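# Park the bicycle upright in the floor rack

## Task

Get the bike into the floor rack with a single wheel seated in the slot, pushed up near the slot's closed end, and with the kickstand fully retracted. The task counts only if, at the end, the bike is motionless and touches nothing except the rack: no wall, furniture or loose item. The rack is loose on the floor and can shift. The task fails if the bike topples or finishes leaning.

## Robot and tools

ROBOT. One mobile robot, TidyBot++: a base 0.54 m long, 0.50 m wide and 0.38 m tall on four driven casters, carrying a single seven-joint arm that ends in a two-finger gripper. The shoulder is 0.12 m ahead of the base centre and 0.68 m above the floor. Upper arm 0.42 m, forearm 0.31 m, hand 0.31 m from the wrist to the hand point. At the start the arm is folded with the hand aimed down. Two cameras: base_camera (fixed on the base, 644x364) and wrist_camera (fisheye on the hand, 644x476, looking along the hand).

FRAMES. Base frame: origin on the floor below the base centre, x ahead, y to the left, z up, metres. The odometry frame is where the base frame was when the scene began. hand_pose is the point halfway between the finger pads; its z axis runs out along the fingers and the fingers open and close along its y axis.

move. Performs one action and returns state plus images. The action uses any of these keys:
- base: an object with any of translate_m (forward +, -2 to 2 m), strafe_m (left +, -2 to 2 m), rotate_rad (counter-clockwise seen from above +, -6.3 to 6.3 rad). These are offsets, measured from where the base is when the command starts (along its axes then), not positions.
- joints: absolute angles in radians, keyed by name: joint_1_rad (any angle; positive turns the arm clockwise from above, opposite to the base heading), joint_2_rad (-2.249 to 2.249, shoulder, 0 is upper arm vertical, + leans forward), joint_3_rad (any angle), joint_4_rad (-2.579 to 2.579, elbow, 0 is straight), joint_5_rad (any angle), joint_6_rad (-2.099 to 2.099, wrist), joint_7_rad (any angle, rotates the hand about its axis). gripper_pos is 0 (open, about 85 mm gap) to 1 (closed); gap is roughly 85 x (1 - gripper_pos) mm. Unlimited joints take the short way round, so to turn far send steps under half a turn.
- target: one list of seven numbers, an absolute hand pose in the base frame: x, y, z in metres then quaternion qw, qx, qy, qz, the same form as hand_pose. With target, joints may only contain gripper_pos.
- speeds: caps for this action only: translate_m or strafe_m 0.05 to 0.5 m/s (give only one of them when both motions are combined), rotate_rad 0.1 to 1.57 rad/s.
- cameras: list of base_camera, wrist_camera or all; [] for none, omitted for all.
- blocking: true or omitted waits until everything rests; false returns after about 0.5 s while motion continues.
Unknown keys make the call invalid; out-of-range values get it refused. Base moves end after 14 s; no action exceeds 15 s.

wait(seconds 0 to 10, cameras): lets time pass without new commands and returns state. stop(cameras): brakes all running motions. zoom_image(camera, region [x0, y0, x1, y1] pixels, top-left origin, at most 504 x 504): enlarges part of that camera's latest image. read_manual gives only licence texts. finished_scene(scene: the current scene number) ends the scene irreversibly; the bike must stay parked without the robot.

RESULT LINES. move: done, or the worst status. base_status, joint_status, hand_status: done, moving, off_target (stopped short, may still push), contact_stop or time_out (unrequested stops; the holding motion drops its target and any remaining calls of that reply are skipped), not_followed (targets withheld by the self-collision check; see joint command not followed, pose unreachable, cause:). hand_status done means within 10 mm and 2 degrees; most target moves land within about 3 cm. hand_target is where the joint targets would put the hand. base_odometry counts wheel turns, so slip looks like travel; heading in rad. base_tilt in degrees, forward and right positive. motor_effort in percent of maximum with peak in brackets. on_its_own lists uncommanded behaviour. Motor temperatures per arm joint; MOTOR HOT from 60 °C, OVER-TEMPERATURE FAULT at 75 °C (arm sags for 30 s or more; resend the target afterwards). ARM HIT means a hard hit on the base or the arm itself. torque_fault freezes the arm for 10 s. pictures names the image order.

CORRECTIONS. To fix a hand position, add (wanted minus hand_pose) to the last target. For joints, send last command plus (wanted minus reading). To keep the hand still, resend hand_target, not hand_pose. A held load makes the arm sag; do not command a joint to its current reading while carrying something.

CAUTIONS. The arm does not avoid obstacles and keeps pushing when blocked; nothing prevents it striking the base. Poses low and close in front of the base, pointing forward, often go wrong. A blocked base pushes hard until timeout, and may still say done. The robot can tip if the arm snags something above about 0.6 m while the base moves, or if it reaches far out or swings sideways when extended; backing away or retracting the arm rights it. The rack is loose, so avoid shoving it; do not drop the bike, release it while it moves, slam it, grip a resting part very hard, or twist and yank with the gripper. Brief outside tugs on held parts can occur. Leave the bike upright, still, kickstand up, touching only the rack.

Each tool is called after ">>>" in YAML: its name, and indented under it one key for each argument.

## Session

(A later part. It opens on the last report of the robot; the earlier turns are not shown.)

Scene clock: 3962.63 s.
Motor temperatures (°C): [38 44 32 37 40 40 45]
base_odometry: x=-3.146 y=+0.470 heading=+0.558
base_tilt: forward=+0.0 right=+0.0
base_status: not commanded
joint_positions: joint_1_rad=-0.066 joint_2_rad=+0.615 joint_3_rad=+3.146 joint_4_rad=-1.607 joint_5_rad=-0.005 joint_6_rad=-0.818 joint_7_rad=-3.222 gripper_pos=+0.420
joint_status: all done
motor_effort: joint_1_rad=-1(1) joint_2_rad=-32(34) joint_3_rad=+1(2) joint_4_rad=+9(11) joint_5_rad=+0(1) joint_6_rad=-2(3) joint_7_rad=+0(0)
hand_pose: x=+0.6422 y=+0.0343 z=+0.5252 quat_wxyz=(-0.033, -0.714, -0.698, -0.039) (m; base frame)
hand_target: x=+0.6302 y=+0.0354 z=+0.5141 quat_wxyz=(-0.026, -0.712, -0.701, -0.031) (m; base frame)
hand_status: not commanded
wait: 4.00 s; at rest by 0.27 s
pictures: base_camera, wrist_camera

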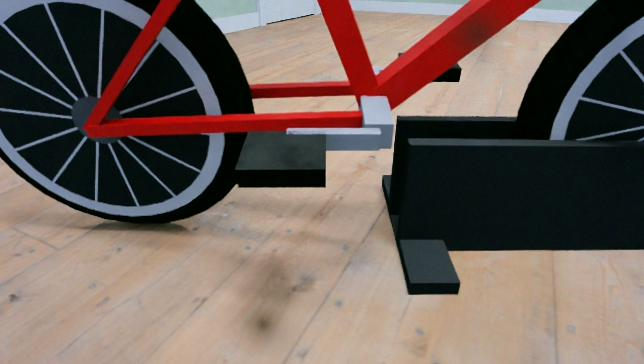

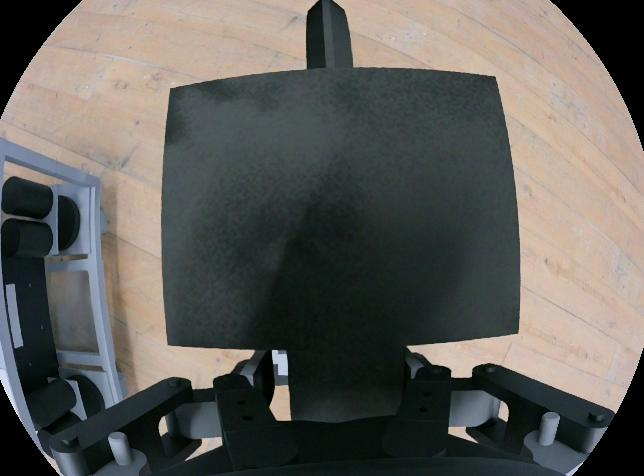

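>>> move:
  joints: {"gripper_pos":0.3}

>>> zoom_image:
  camera: "wrist_camera"
  region: [200, 300, 460, 476]

Scene clock: 3967.67 s.
Motor temperatures (°C): [38 44 32 36 40 40 45]
move: done
base_odometry: x=-3.146 y=+0.470 heading=+0.558
base_tilt: forward=-0.1 right=+0.1
base_status: not commanded
joint_positions: joint_1_rad=-0.066 joint_2_rad=+0.615 joint_3_rad=+3.146 joint_4_rad=-1.616 joint_5_rad=-0.005 joint_6_rad=-0.818 joint_7_rad=-3.222 gripper_pos=+0.300
joint_status: all done
motor_effort: joint_1_rad=-1(1) joint_2_rad=-33(34) joint_3_rad=+1(2) joint_4_rad=+10(12) joint_5_rad=+0(0) joint_6_rad=-1(1) joint_7_rad=+0(0)
hand_pose: x=+0.6380 y=+0.0341 z=+0.5228 quat_wxyz=(-0.030, -0.714, -0.699, -0.035) (m; base frame)
hand_target: x=+0.6302 y=+0.0354 z=+0.5141 quat_wxyz=(-0.026, -0.712, -0.701, -0.031) (m; base frame)
hand_status: not commanded
pictures: base_camera, wrist_camera

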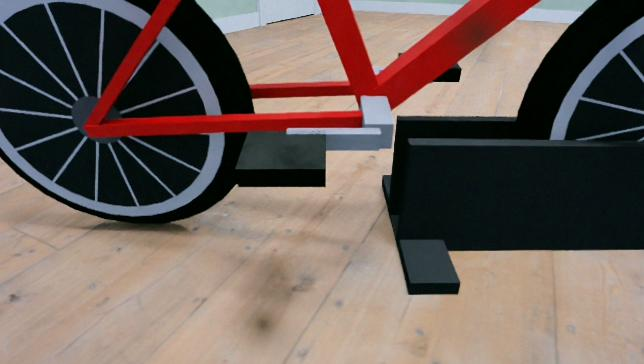

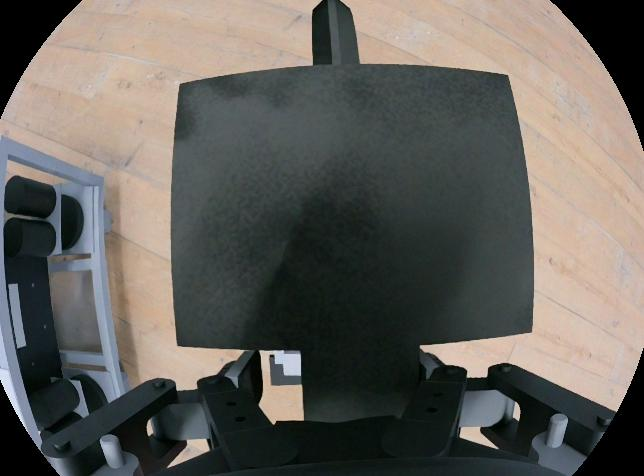

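Scaled by 1.938.

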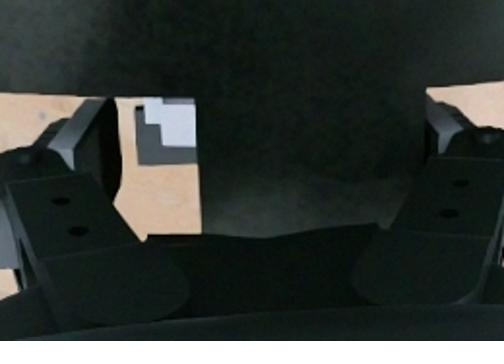

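>>> move:
  base: {"translate_m":0.01}
  speeds: {"translate_m":0.05}

>>> wait:
  seconds: 5

Scene clock: 3972.03 s.
Motor temperatures (°C): [38 44 32 36 40 40 45]
move: done
base_odometry: x=-3.137 y=+0.475 heading=+0.558
base_tilt: forward=+0.0 right=+0.0
base_status: done
joint_positions: joint_1_rad=-0.066 joint_2_rad=+0.617 joint_3_rad=+3.146 joint_4_rad=-1.619 joint_5_rad=-0.005 joint_6_rad=-0.818 joint_7_rad=-3.222 gripper_pos=+0.300
joint_status: not commanded
motor_effort: joint_1_rad=-1(2) joint_2_rad=-33(35) joint_3_rad=+1(2) joint_4_rad=+12(13) joint_5_rad=+0(0) joint_6_rad=+1(2) joint_7_rad=+0(0)
hand_pose: x=+0.6361 y=+0.0339 z=+0.5210 quat_wxyz=(-0.029, -0.714, -0.699, -0.034) (m; base frame)
hand_target: x=+0.6302 y=+0.0354 z=+0.5141 quat_wxyz=(-0.026, -0.712, -0.701, -0.031) (m; base frame)
hand_status: not commanded
pictures: base_camera, wrist_camera

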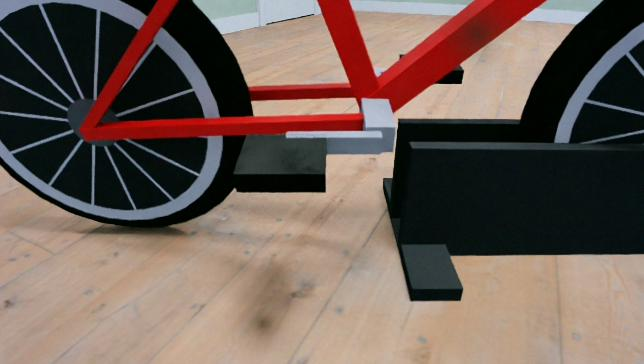

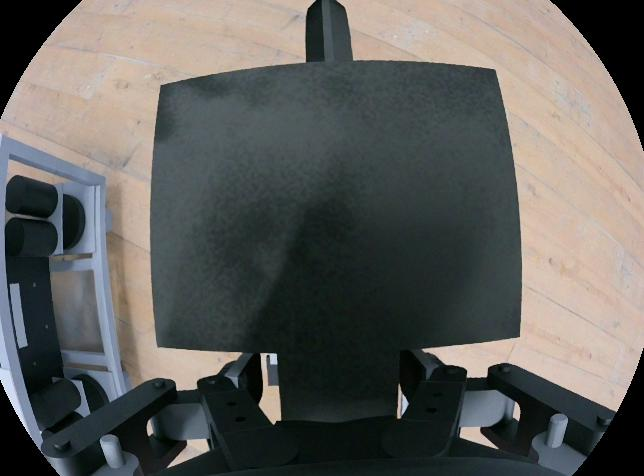

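Scene clock: 3977.03 s.
Motor temperatures (°C): [38 44 32 36 40 40 45]
base_odometry: x=-3.137 y=+0.475 heading=+0.558
base_tilt: forward=-0.1 right=+0.0
base_status: done
joint_positions: joint_1_rad=-0.066 joint_2_rad=+0.617 joint_3_rad=+3.146 joint_4_rad=-1.619 joint_5_rad=-0.005 joint_6_rad=-0.818 joint_7_rad=-3.222 gripper_pos=+0.300
joint_status: not commanded
motor_effort: joint_1_rad=-1(2) joint_2_rad=-33(35) joint_3_rad=+1(2) joint_4_rad=+12(13) joint_5_rad=+0(0) joint_6_rad=+0(2) joint_7_rad=+0(0)
hand_pose: x=+0.6361 y=+0.0339 z=+0.5210 quat_wxyz=(-0.029, -0.714, -0.699, -0.034) (m; base frame)
hand_target: x=+0.6302 y=+0.0354 z=+0.5141 quat_wxyz=(-0.026, -0.712, -0.701, -0.031) (m; base frame)
hand_status: not commanded
wait: 5.00 s; at rest by 0.27 s
pictures: base_camera, wrist_camera

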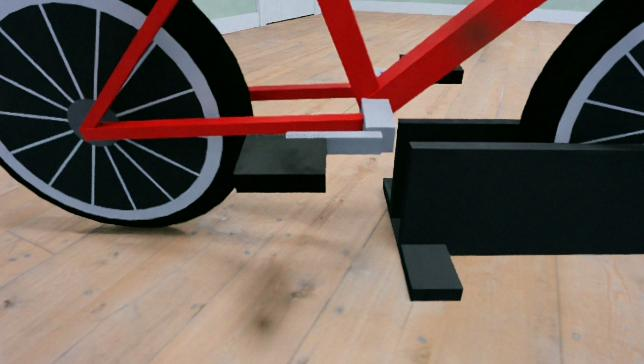

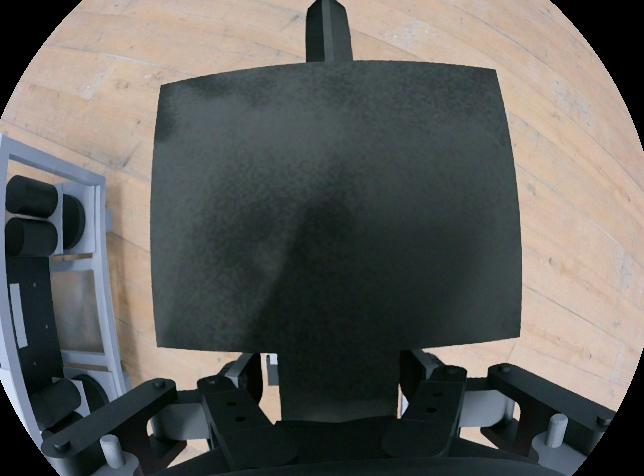

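>>> move:
  joints: {"gripper_pos":0.0}

>>> move:
  joints: {"joint_2_rad":0.54,"joint_4_rad":-1.53,"joint_6_rad":-0.98}

>>> move:
  joints: {"joint_2_rad":0.45,"joint_4_rad":-1.38,"joint_6_rad":-1.2}

Scene clock: 3986.03 s.
Motor temperatures (°C): [38 44 32 36 40 40 45]
move: done
base_odometry: x=-3.137 y=+0.475 heading=+0.558
base_tilt: forward=-0.1 right=+0.0
base_status: not commanded
joint_positions: joint_1_rad=-0.066 joint_2_rad=+0.617 joint_3_rad=+3.146 joint_4_rad=-1.619 joint_5_rad=-0.005 joint_6_rad=-0.818 joint_7_rad=-3.222 gripper_pos=+0.000
joint_status: all done
motor_effort: joint_1_rad=-1(1) joint_2_rad=-33(34) joint_3_rad=+1(2) joint_4_rad=+11(12) joint_5_rad=+0(0) joint_6_rad=+1(2) joint_7_rad=+0(0)
hand_pose: x=+0.6361 y=+0.0339 z=+0.5210 quat_wxyz=(-0.029, -0.714, -0.699, -0.034) (m; base frame)
hand_target: x=+0.6302 y=+0.0354 z=+0.5141 quat_wxyz=(-0.026, -0.712, -0.701, -0.031) (m; base frame)
hand_status: not commanded
pictures: base_camera, wrist_camera

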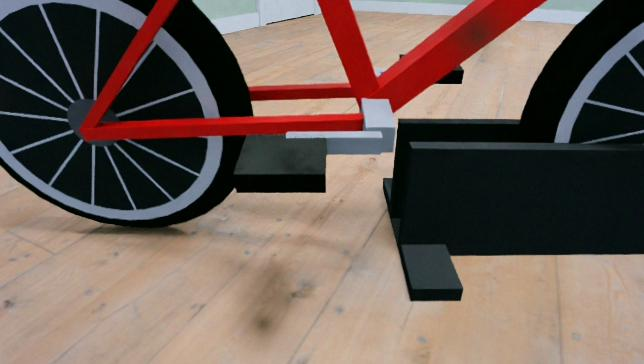

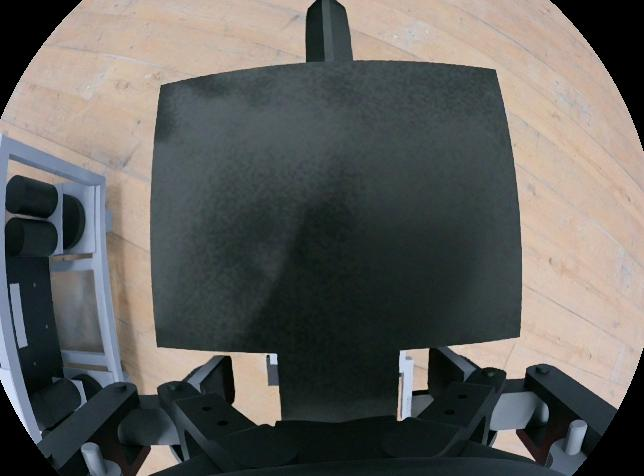

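Scene clock: 3987.03 s.
Motor temperatures (°C): [38 44 32 36 40 40 45]
move: done
base_odometry: x=-3.137 y=+0.475 heading=+0.558
base_tilt: forward=+0.0 right=+0.0
base_status: not commanded
joint_positions: joint_1_rad=-0.066 joint_2_rad=+0.554 joint_3_rad=+3.146 joint_4_rad=-1.546 joint_5_rad=-0.005 joint_6_rad=-0.910 joint_7_rad=-3.222 gripper_pos=+0.000
joint_status: all done
motor_effort: joint_1_rad=-1(1) joint_2_rad=-33(37) joint_3_rad=+1(2) joint_4_rad=+13(14) joint_5_rad=+0(1) joint_6_rad=+2(2) joint_7_rad=+0(0)
hand_pose: x=+0.6512 y=+0.0351 z=+0.5722 quat_wxyz=(-0.042, -0.713, -0.698, -0.050) (m; base frame)
hand_target: x=+0.6385 y=+0.0359 z=+0.5822 quat_wxyz=(-0.030, -0.712, -0.701, -0.035) (m; base frame)
hand_status: not commanded
pictures: base_camera, wrist_camera

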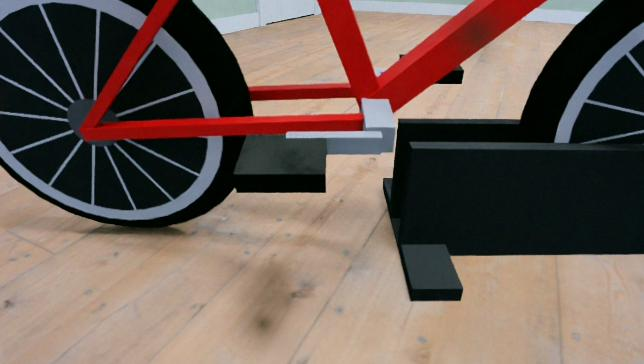

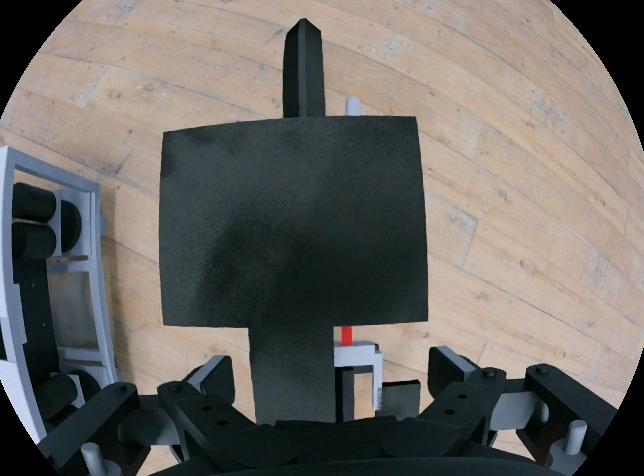

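Scene clock: 3988.40 s.
Motor temperatures (°C): [38 44 32 36 40 40 45]
move: done
base_odometry: x=-3.137 y=+0.475 heading=+0.558
base_tilt: forward=+0.0 right=+0.0
base_status: not commanded
joint_positions: joint_1_rad=-0.066 joint_2_rad=+0.460 joint_3_rad=+3.146 joint_4_rad=-1.397 joint_5_rad=-0.005 joint_6_rad=-1.123 joint_7_rad=-3.222 gripper_pos=+0.000
joint_status: all done
motor_effort: joint_1_rad=-1(1) joint_2_rad=-32(36) joint_3_rad=+2(2) joint_4_rad=+16(16) joint_5_rad=+0(0) joint_6_rad=+1(2) joint_7_rad=+0(0)
hand_pose: x=+0.6562 y=+0.0357 z=+0.6626 quat_wxyz=(-0.052, -0.712, -0.697, -0.062) (m; base frame)
hand_target: x=+0.6393 y=+0.0360 z=+0.6708 quat_wxyz=(-0.036, -0.711, -0.701, -0.042) (m; base frame)
hand_status: not commanded
pictures: base_camera, wrist_camera

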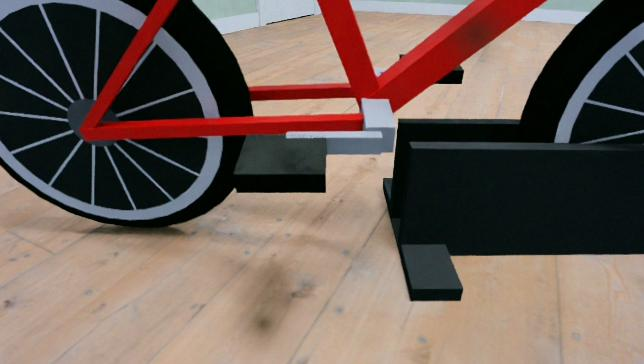

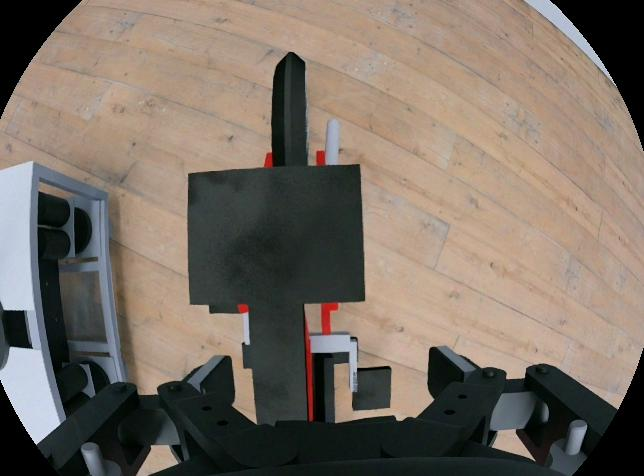

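>>> move:
  base: {"translate_m":-0.25}
  speeds: {"translate_m":0.2}

>>> move:
  joints: {"joint_1_rad":0.4,"joint_2_rad":0,"joint_3_rad":3.14,"joint_4_rad":-1.4,"joint_5_rad":0,"joint_6_rad":-0.85,"joint_7_rad":-1.57}

Scene clock: 3993.57 s.
Motor temperatures (°C): [38 43 32 36 40 40 45]
move: done
base_odometry: x=-3.349 y=+0.343 heading=+0.558
base_tilt: forward=+0.0 right=+0.0
base_status: done
joint_positions: joint_1_rad=-0.066 joint_2_rad=+0.459 joint_3_rad=+3.146 joint_4_rad=-1.397 joint_5_rad=-0.005 joint_6_rad=-1.131 joint_7_rad=-3.222 gripper_pos=+0.000
joint_status: not commanded
motor_effort: joint_1_rad=-1(2) joint_2_rad=-32(35) joint_3_rad=+1(2) joint_4_rad=+15(16) joint_5_rad=+0(0) joint_6_rad=+2(3) joint_7_rad=+0(1)
hand_pose: x=+0.6540 y=+0.0355 z=+0.6628 quat_wxyz=(-0.050, -0.712, -0.698, -0.059) (m; base frame)
hand_target: x=+0.6393 y=+0.0360 z=+0.6708 quat_wxyz=(-0.036, -0.711, -0.701, -0.042) (m; base frame)
hand_status: not commanded
pictures: base_camera, wrist_camera

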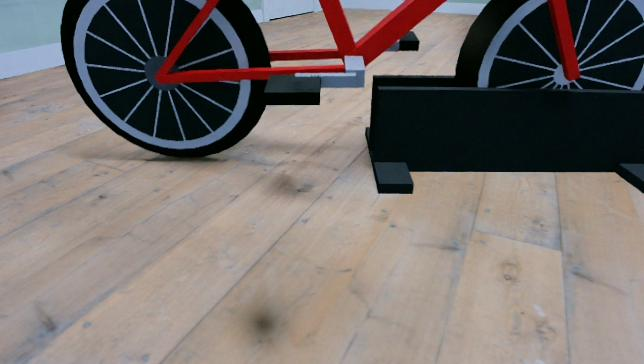

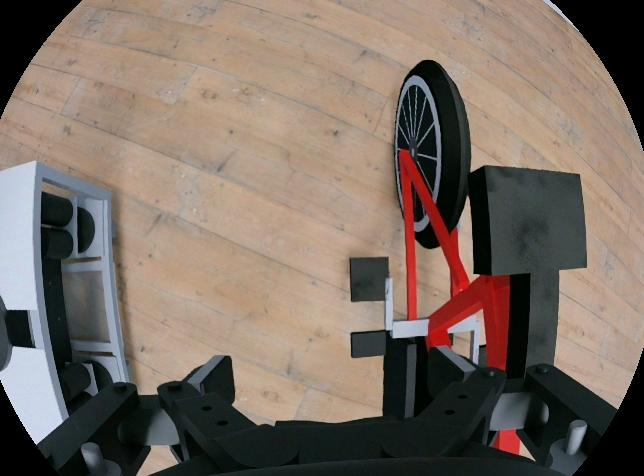

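Scene clock: 3995.97 s.
Motor temperatures (°C): [38 43 32 36 40 40 45]
move: done
base_odometry: x=-3.349 y=+0.343 heading=+0.558
base_tilt: forward=+0.0 right=+0.0
base_status: not commanded
joint_positions: joint_1_rad=+0.393 joint_2_rad=+0.011 joint_3_rad=+3.146 joint_4_rad=-1.397 joint_5_rad=-0.005 joint_6_rad=-0.934 joint_7_rad=-1.651 gripper_pos=+0.000
joint_status: all done
motor_effort: joint_1_rad=-1(3) joint_2_rad=-19(34) joint_3_rad=+2(3) joint_4_rad=+18(19) joint_5_rad=+0(1) joint_6_rad=+7(8) joint_7_rad=+0(1)
hand_pose: x=+0.6160 y=-0.2063 z=+0.9369 quat_wxyz=(-0.385, -0.219, -0.895, +0.059) (m; base frame)
hand_target: x=+0.6283 y=-0.2129 z=+0.9604 quat_wxyz=(-0.423, -0.178, -0.884, +0.085) (m; base frame)
hand_status: not commanded
pictures: base_camera, wrist_camera

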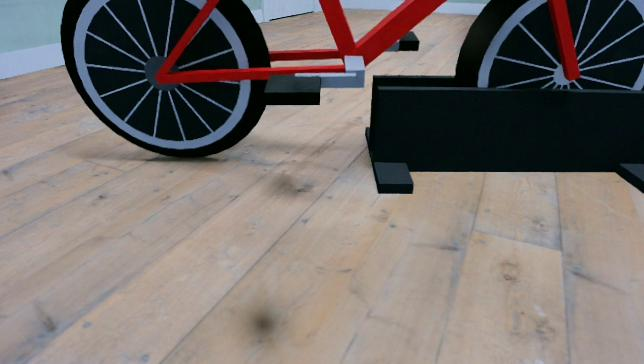

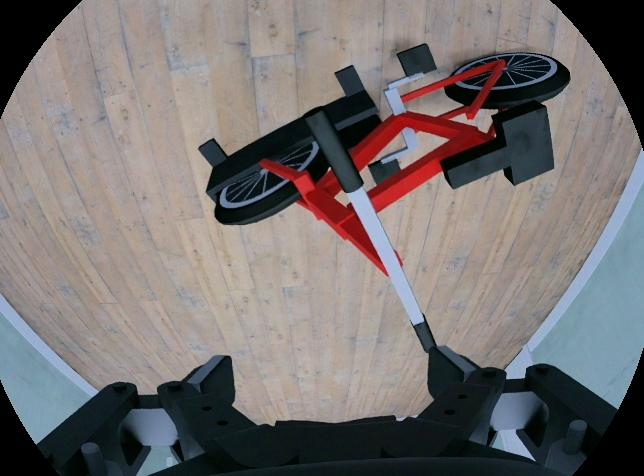

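>>> zoom_image:
  camera: "wrist_camera"
  region: [170, 50, 400, 250]

>>> zoom_image:
  camera: "base_camera"
  region: [344, 0, 644, 200]

Scaled by 2.191.

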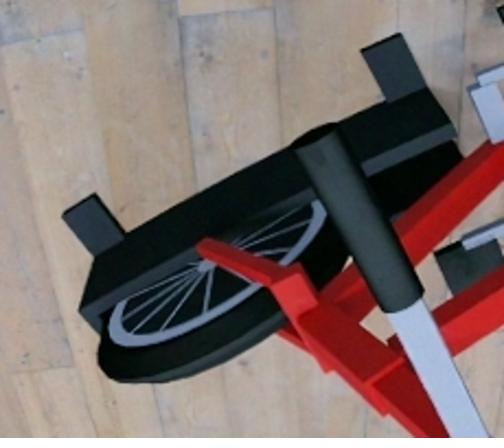

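Scaled by 1.680.

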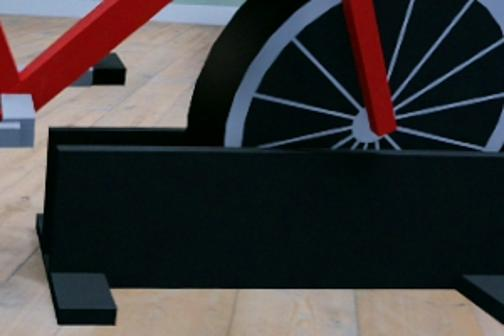

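>>> move:
  base: {"translate_m":-0.1,"strafe_m":-0.55}

>>> zoom_image:
  camera: "base_camera"
  region: [200, 0, 500, 200]

Scene clock: 4005.30 s.
Motor temperatures (°C): [38 43 32 36 40 40 45]
move: done
base_odometry: x=-3.143 y=-0.177 heading=+0.558
base_tilt: forward=-0.1 right=+0.1
base_status: done
joint_positions: joint_1_rad=+0.401 joint_2_rad=+0.010 joint_3_rad=+3.145 joint_4_rad=-1.397 joint_5_rad=-0.005 joint_6_rad=-0.931 joint_7_rad=-1.648 gripper_pos=+0.000
joint_status: not commanded
motor_effort: joint_1_rad=-1(3) joint_2_rad=-19(20) joint_3_rad=+2(5) joint_4_rad=+18(19) joint_5_rad=+0(1) joint_6_rad=+6(8) joint_7_rad=+0(0)
hand_pose: x=+0.6152 y=-0.2096 z=+0.9375 quat_wxyz=(-0.386, -0.220, -0.894, +0.061) (m; base frame)
hand_target: x=+0.6283 y=-0.2129 z=+0.9604 quat_wxyz=(-0.423, -0.178, -0.884, +0.085) (m; base frame)
hand_status: not commanded
pictures: base_camera, wrist_camera

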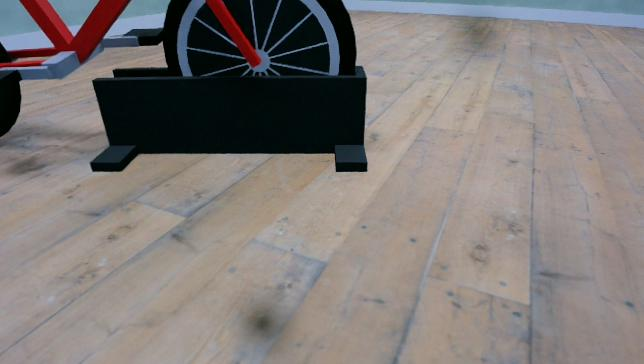

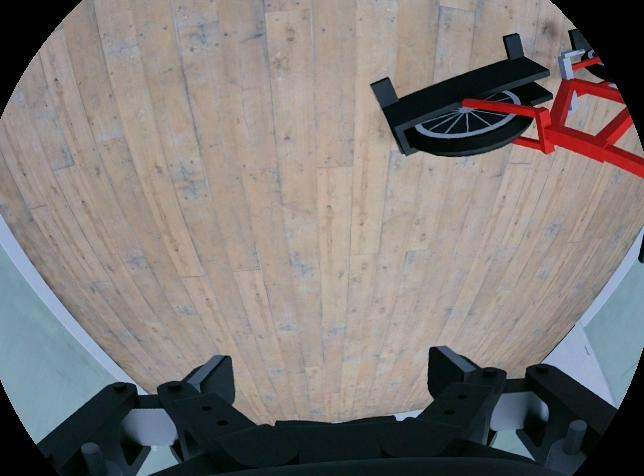

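Scaled by 1.680.

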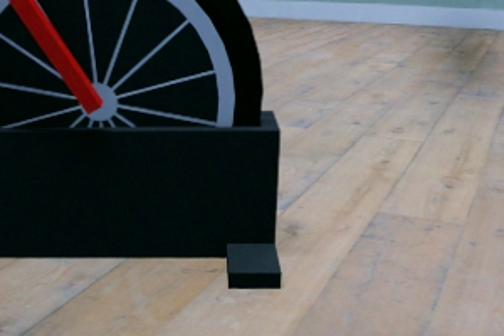

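>>> wait:
  seconds: 10

>>> zoom_image:
  camera: "base_camera"
  region: [0, 0, 300, 200]

Scene clock: 4020.20 s.
Motor temperatures (°C): [38 43 32 36 40 40 45]
base_odometry: x=-3.143 y=-0.177 heading=+0.558
base_tilt: forward=-0.1 right=+0.0
base_status: done
joint_positions: joint_1_rad=+0.401 joint_2_rad=+0.010 joint_3_rad=+3.145 joint_4_rad=-1.397 joint_5_rad=-0.005 joint_6_rad=-0.931 joint_7_rad=-1.648 gripper_pos=+0.000
joint_status: not commanded
motor_effort: joint_1_rad=-1(3) joint_2_rad=-19(20) joint_3_rad=+1(5) joint_4_rad=+18(19) joint_5_rad=+0(1) joint_6_rad=+7(8) joint_7_rad=+0(0)
hand_pose: x=+0.6152 y=-0.2096 z=+0.9376 quat_wxyz=(-0.386, -0.220, -0.894, +0.061) (m; base frame)
hand_target: x=+0.6283 y=-0.2129 z=+0.9604 quat_wxyz=(-0.423, -0.178, -0.884, +0.085) (m; base frame)
hand_status: not commanded
wait: 10.00 s; at rest from the start
pictures: base_camera, wrist_camera

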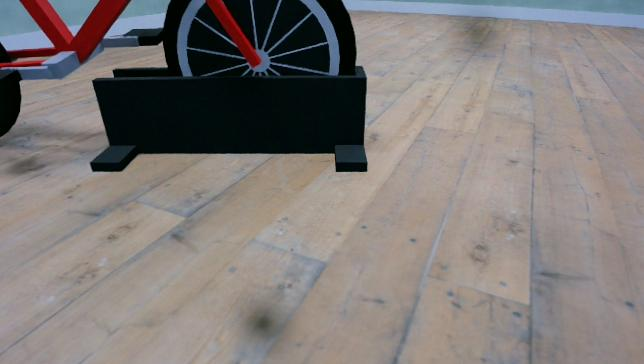

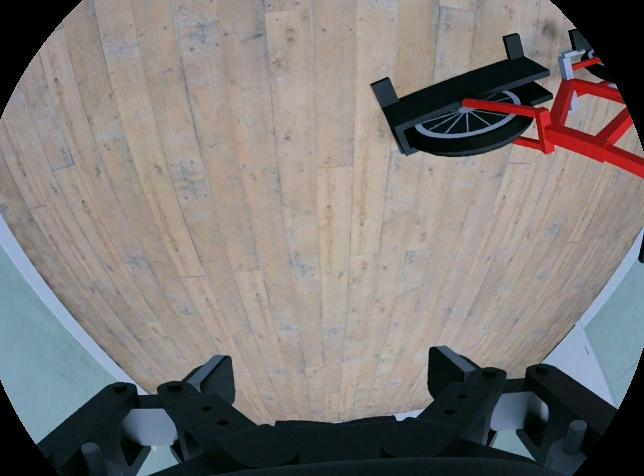

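Scaled by 1.680.

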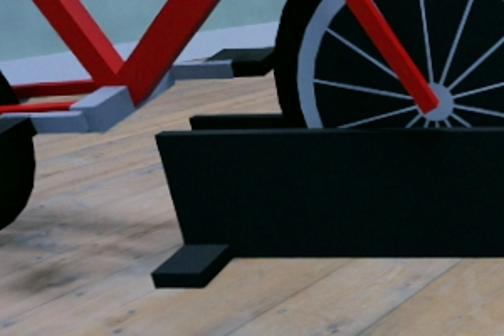

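>>> move:
  base: {"strafe_m":0.9}
  joints: {"joint_1_rad":0.0}
  cameras: ["base_camera"]

>>> move:
  base: {"translate_m":0.42}
  speeds: {"translate_m":0.25}
  cameras: ["base_camera"]

Scene clock: 4057.27 s.
Motor temperatures (°C): [38 42 32 36 40 40 45]
move: time_out
base_odometry: x=-3.616 y=+0.582 heading=+0.558
base_tilt: forward=-0.2 right=+0.0
base_status: strafe_m time_out (by the wheels' count: +0.894 of +0.900)
joint_positions: joint_1_rad=+0.001 joint_2_rad=+0.009 joint_3_rad=+3.143 joint_4_rad=-1.397 joint_5_rad=-0.005 joint_6_rad=-0.926 joint_7_rad=-1.648 gripper_pos=+0.000
joint_status: all done
motor_effort: joint_1_rad=+0(6) joint_2_rad=-19(24) joint_3_rad=+2(5) joint_4_rad=+19(20) joint_5_rad=+0(2) joint_6_rad=+6(8) joint_7_rad=+0(0)
hand_pose: x=+0.6584 y=+0.0015 z=+0.9394 quat_wxyz=(-0.394, -0.037, -0.918, -0.017) (m; base frame)
hand_target: x=+0.6710 y=+0.0022 z=+0.9604 quat_wxyz=(-0.431, +0.001, -0.902, +0.000) (m; base frame)
hand_status: not commanded
pictures: base_camera

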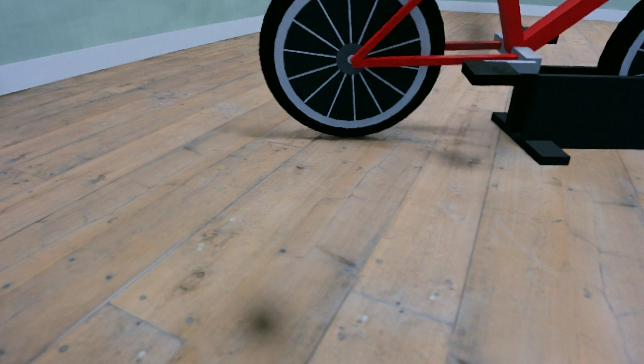

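not run: a stop that you did not command came earlier in this reply.

>>> move:
  base: {"translate_m":0.42,"strafe_m":0.02}
  speeds: {"translate_m":0.25}

Scene clock: 4062.57 s.
Motor temperatures (°C): [38 42 32 36 40 40 45]
move: done
base_odometry: x=-3.270 y=+0.821 heading=+0.558
base_tilt: forward=+0.0 right=+0.1
base_status: done
joint_positions: joint_1_rad=+0.001 joint_2_rad=+0.008 joint_3_rad=+3.143 joint_4_rad=-1.397 joint_5_rad=-0.005 joint_6_rad=-0.925 joint_7_rad=-1.648 gripper_pos=+0.000
joint_status: not commanded
motor_effort: joint_1_rad=-1(1) joint_2_rad=-19(23) joint_3_rad=+1(3) joint_4_rad=+18(20) joint_5_rad=+0(1) joint_6_rad=+7(7) joint_7_rad=+0(0)
hand_pose: x=+0.6581 y=+0.0015 z=+0.9404 quat_wxyz=(-0.395, -0.037, -0.918, -0.017) (m; base frame)
hand_target: x=+0.6710 y=+0.0022 z=+0.9604 quat_wxyz=(-0.431, +0.001, -0.902, +0.000) (m; base frame)
hand_status: not commanded
pictures: base_camera, wrist_camera

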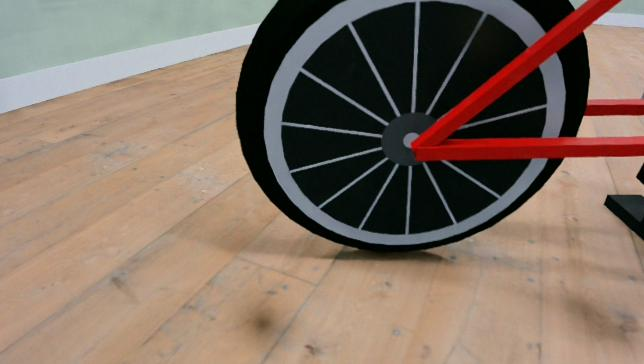

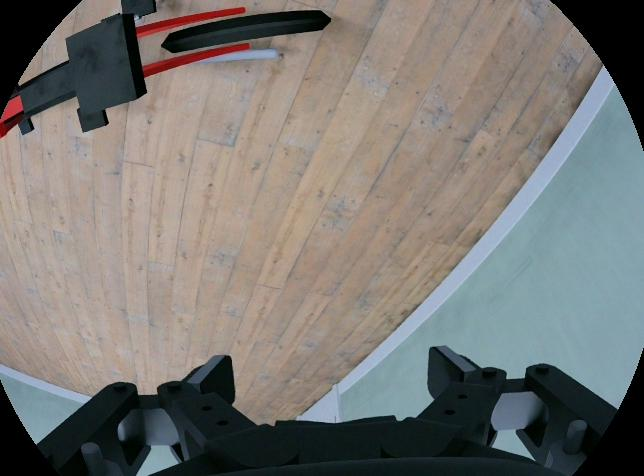

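>>> zoom_image:
  camera: "wrist_camera"
  region: [60, 0, 340, 140]

Scaled by 1.800.

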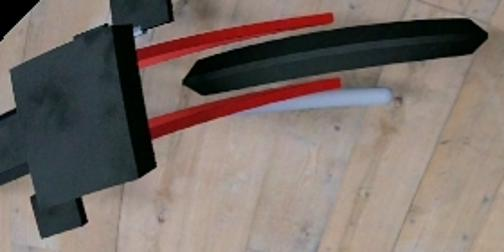

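>>> finished_scene:
  scene: 1

The scene is finished: the task was done.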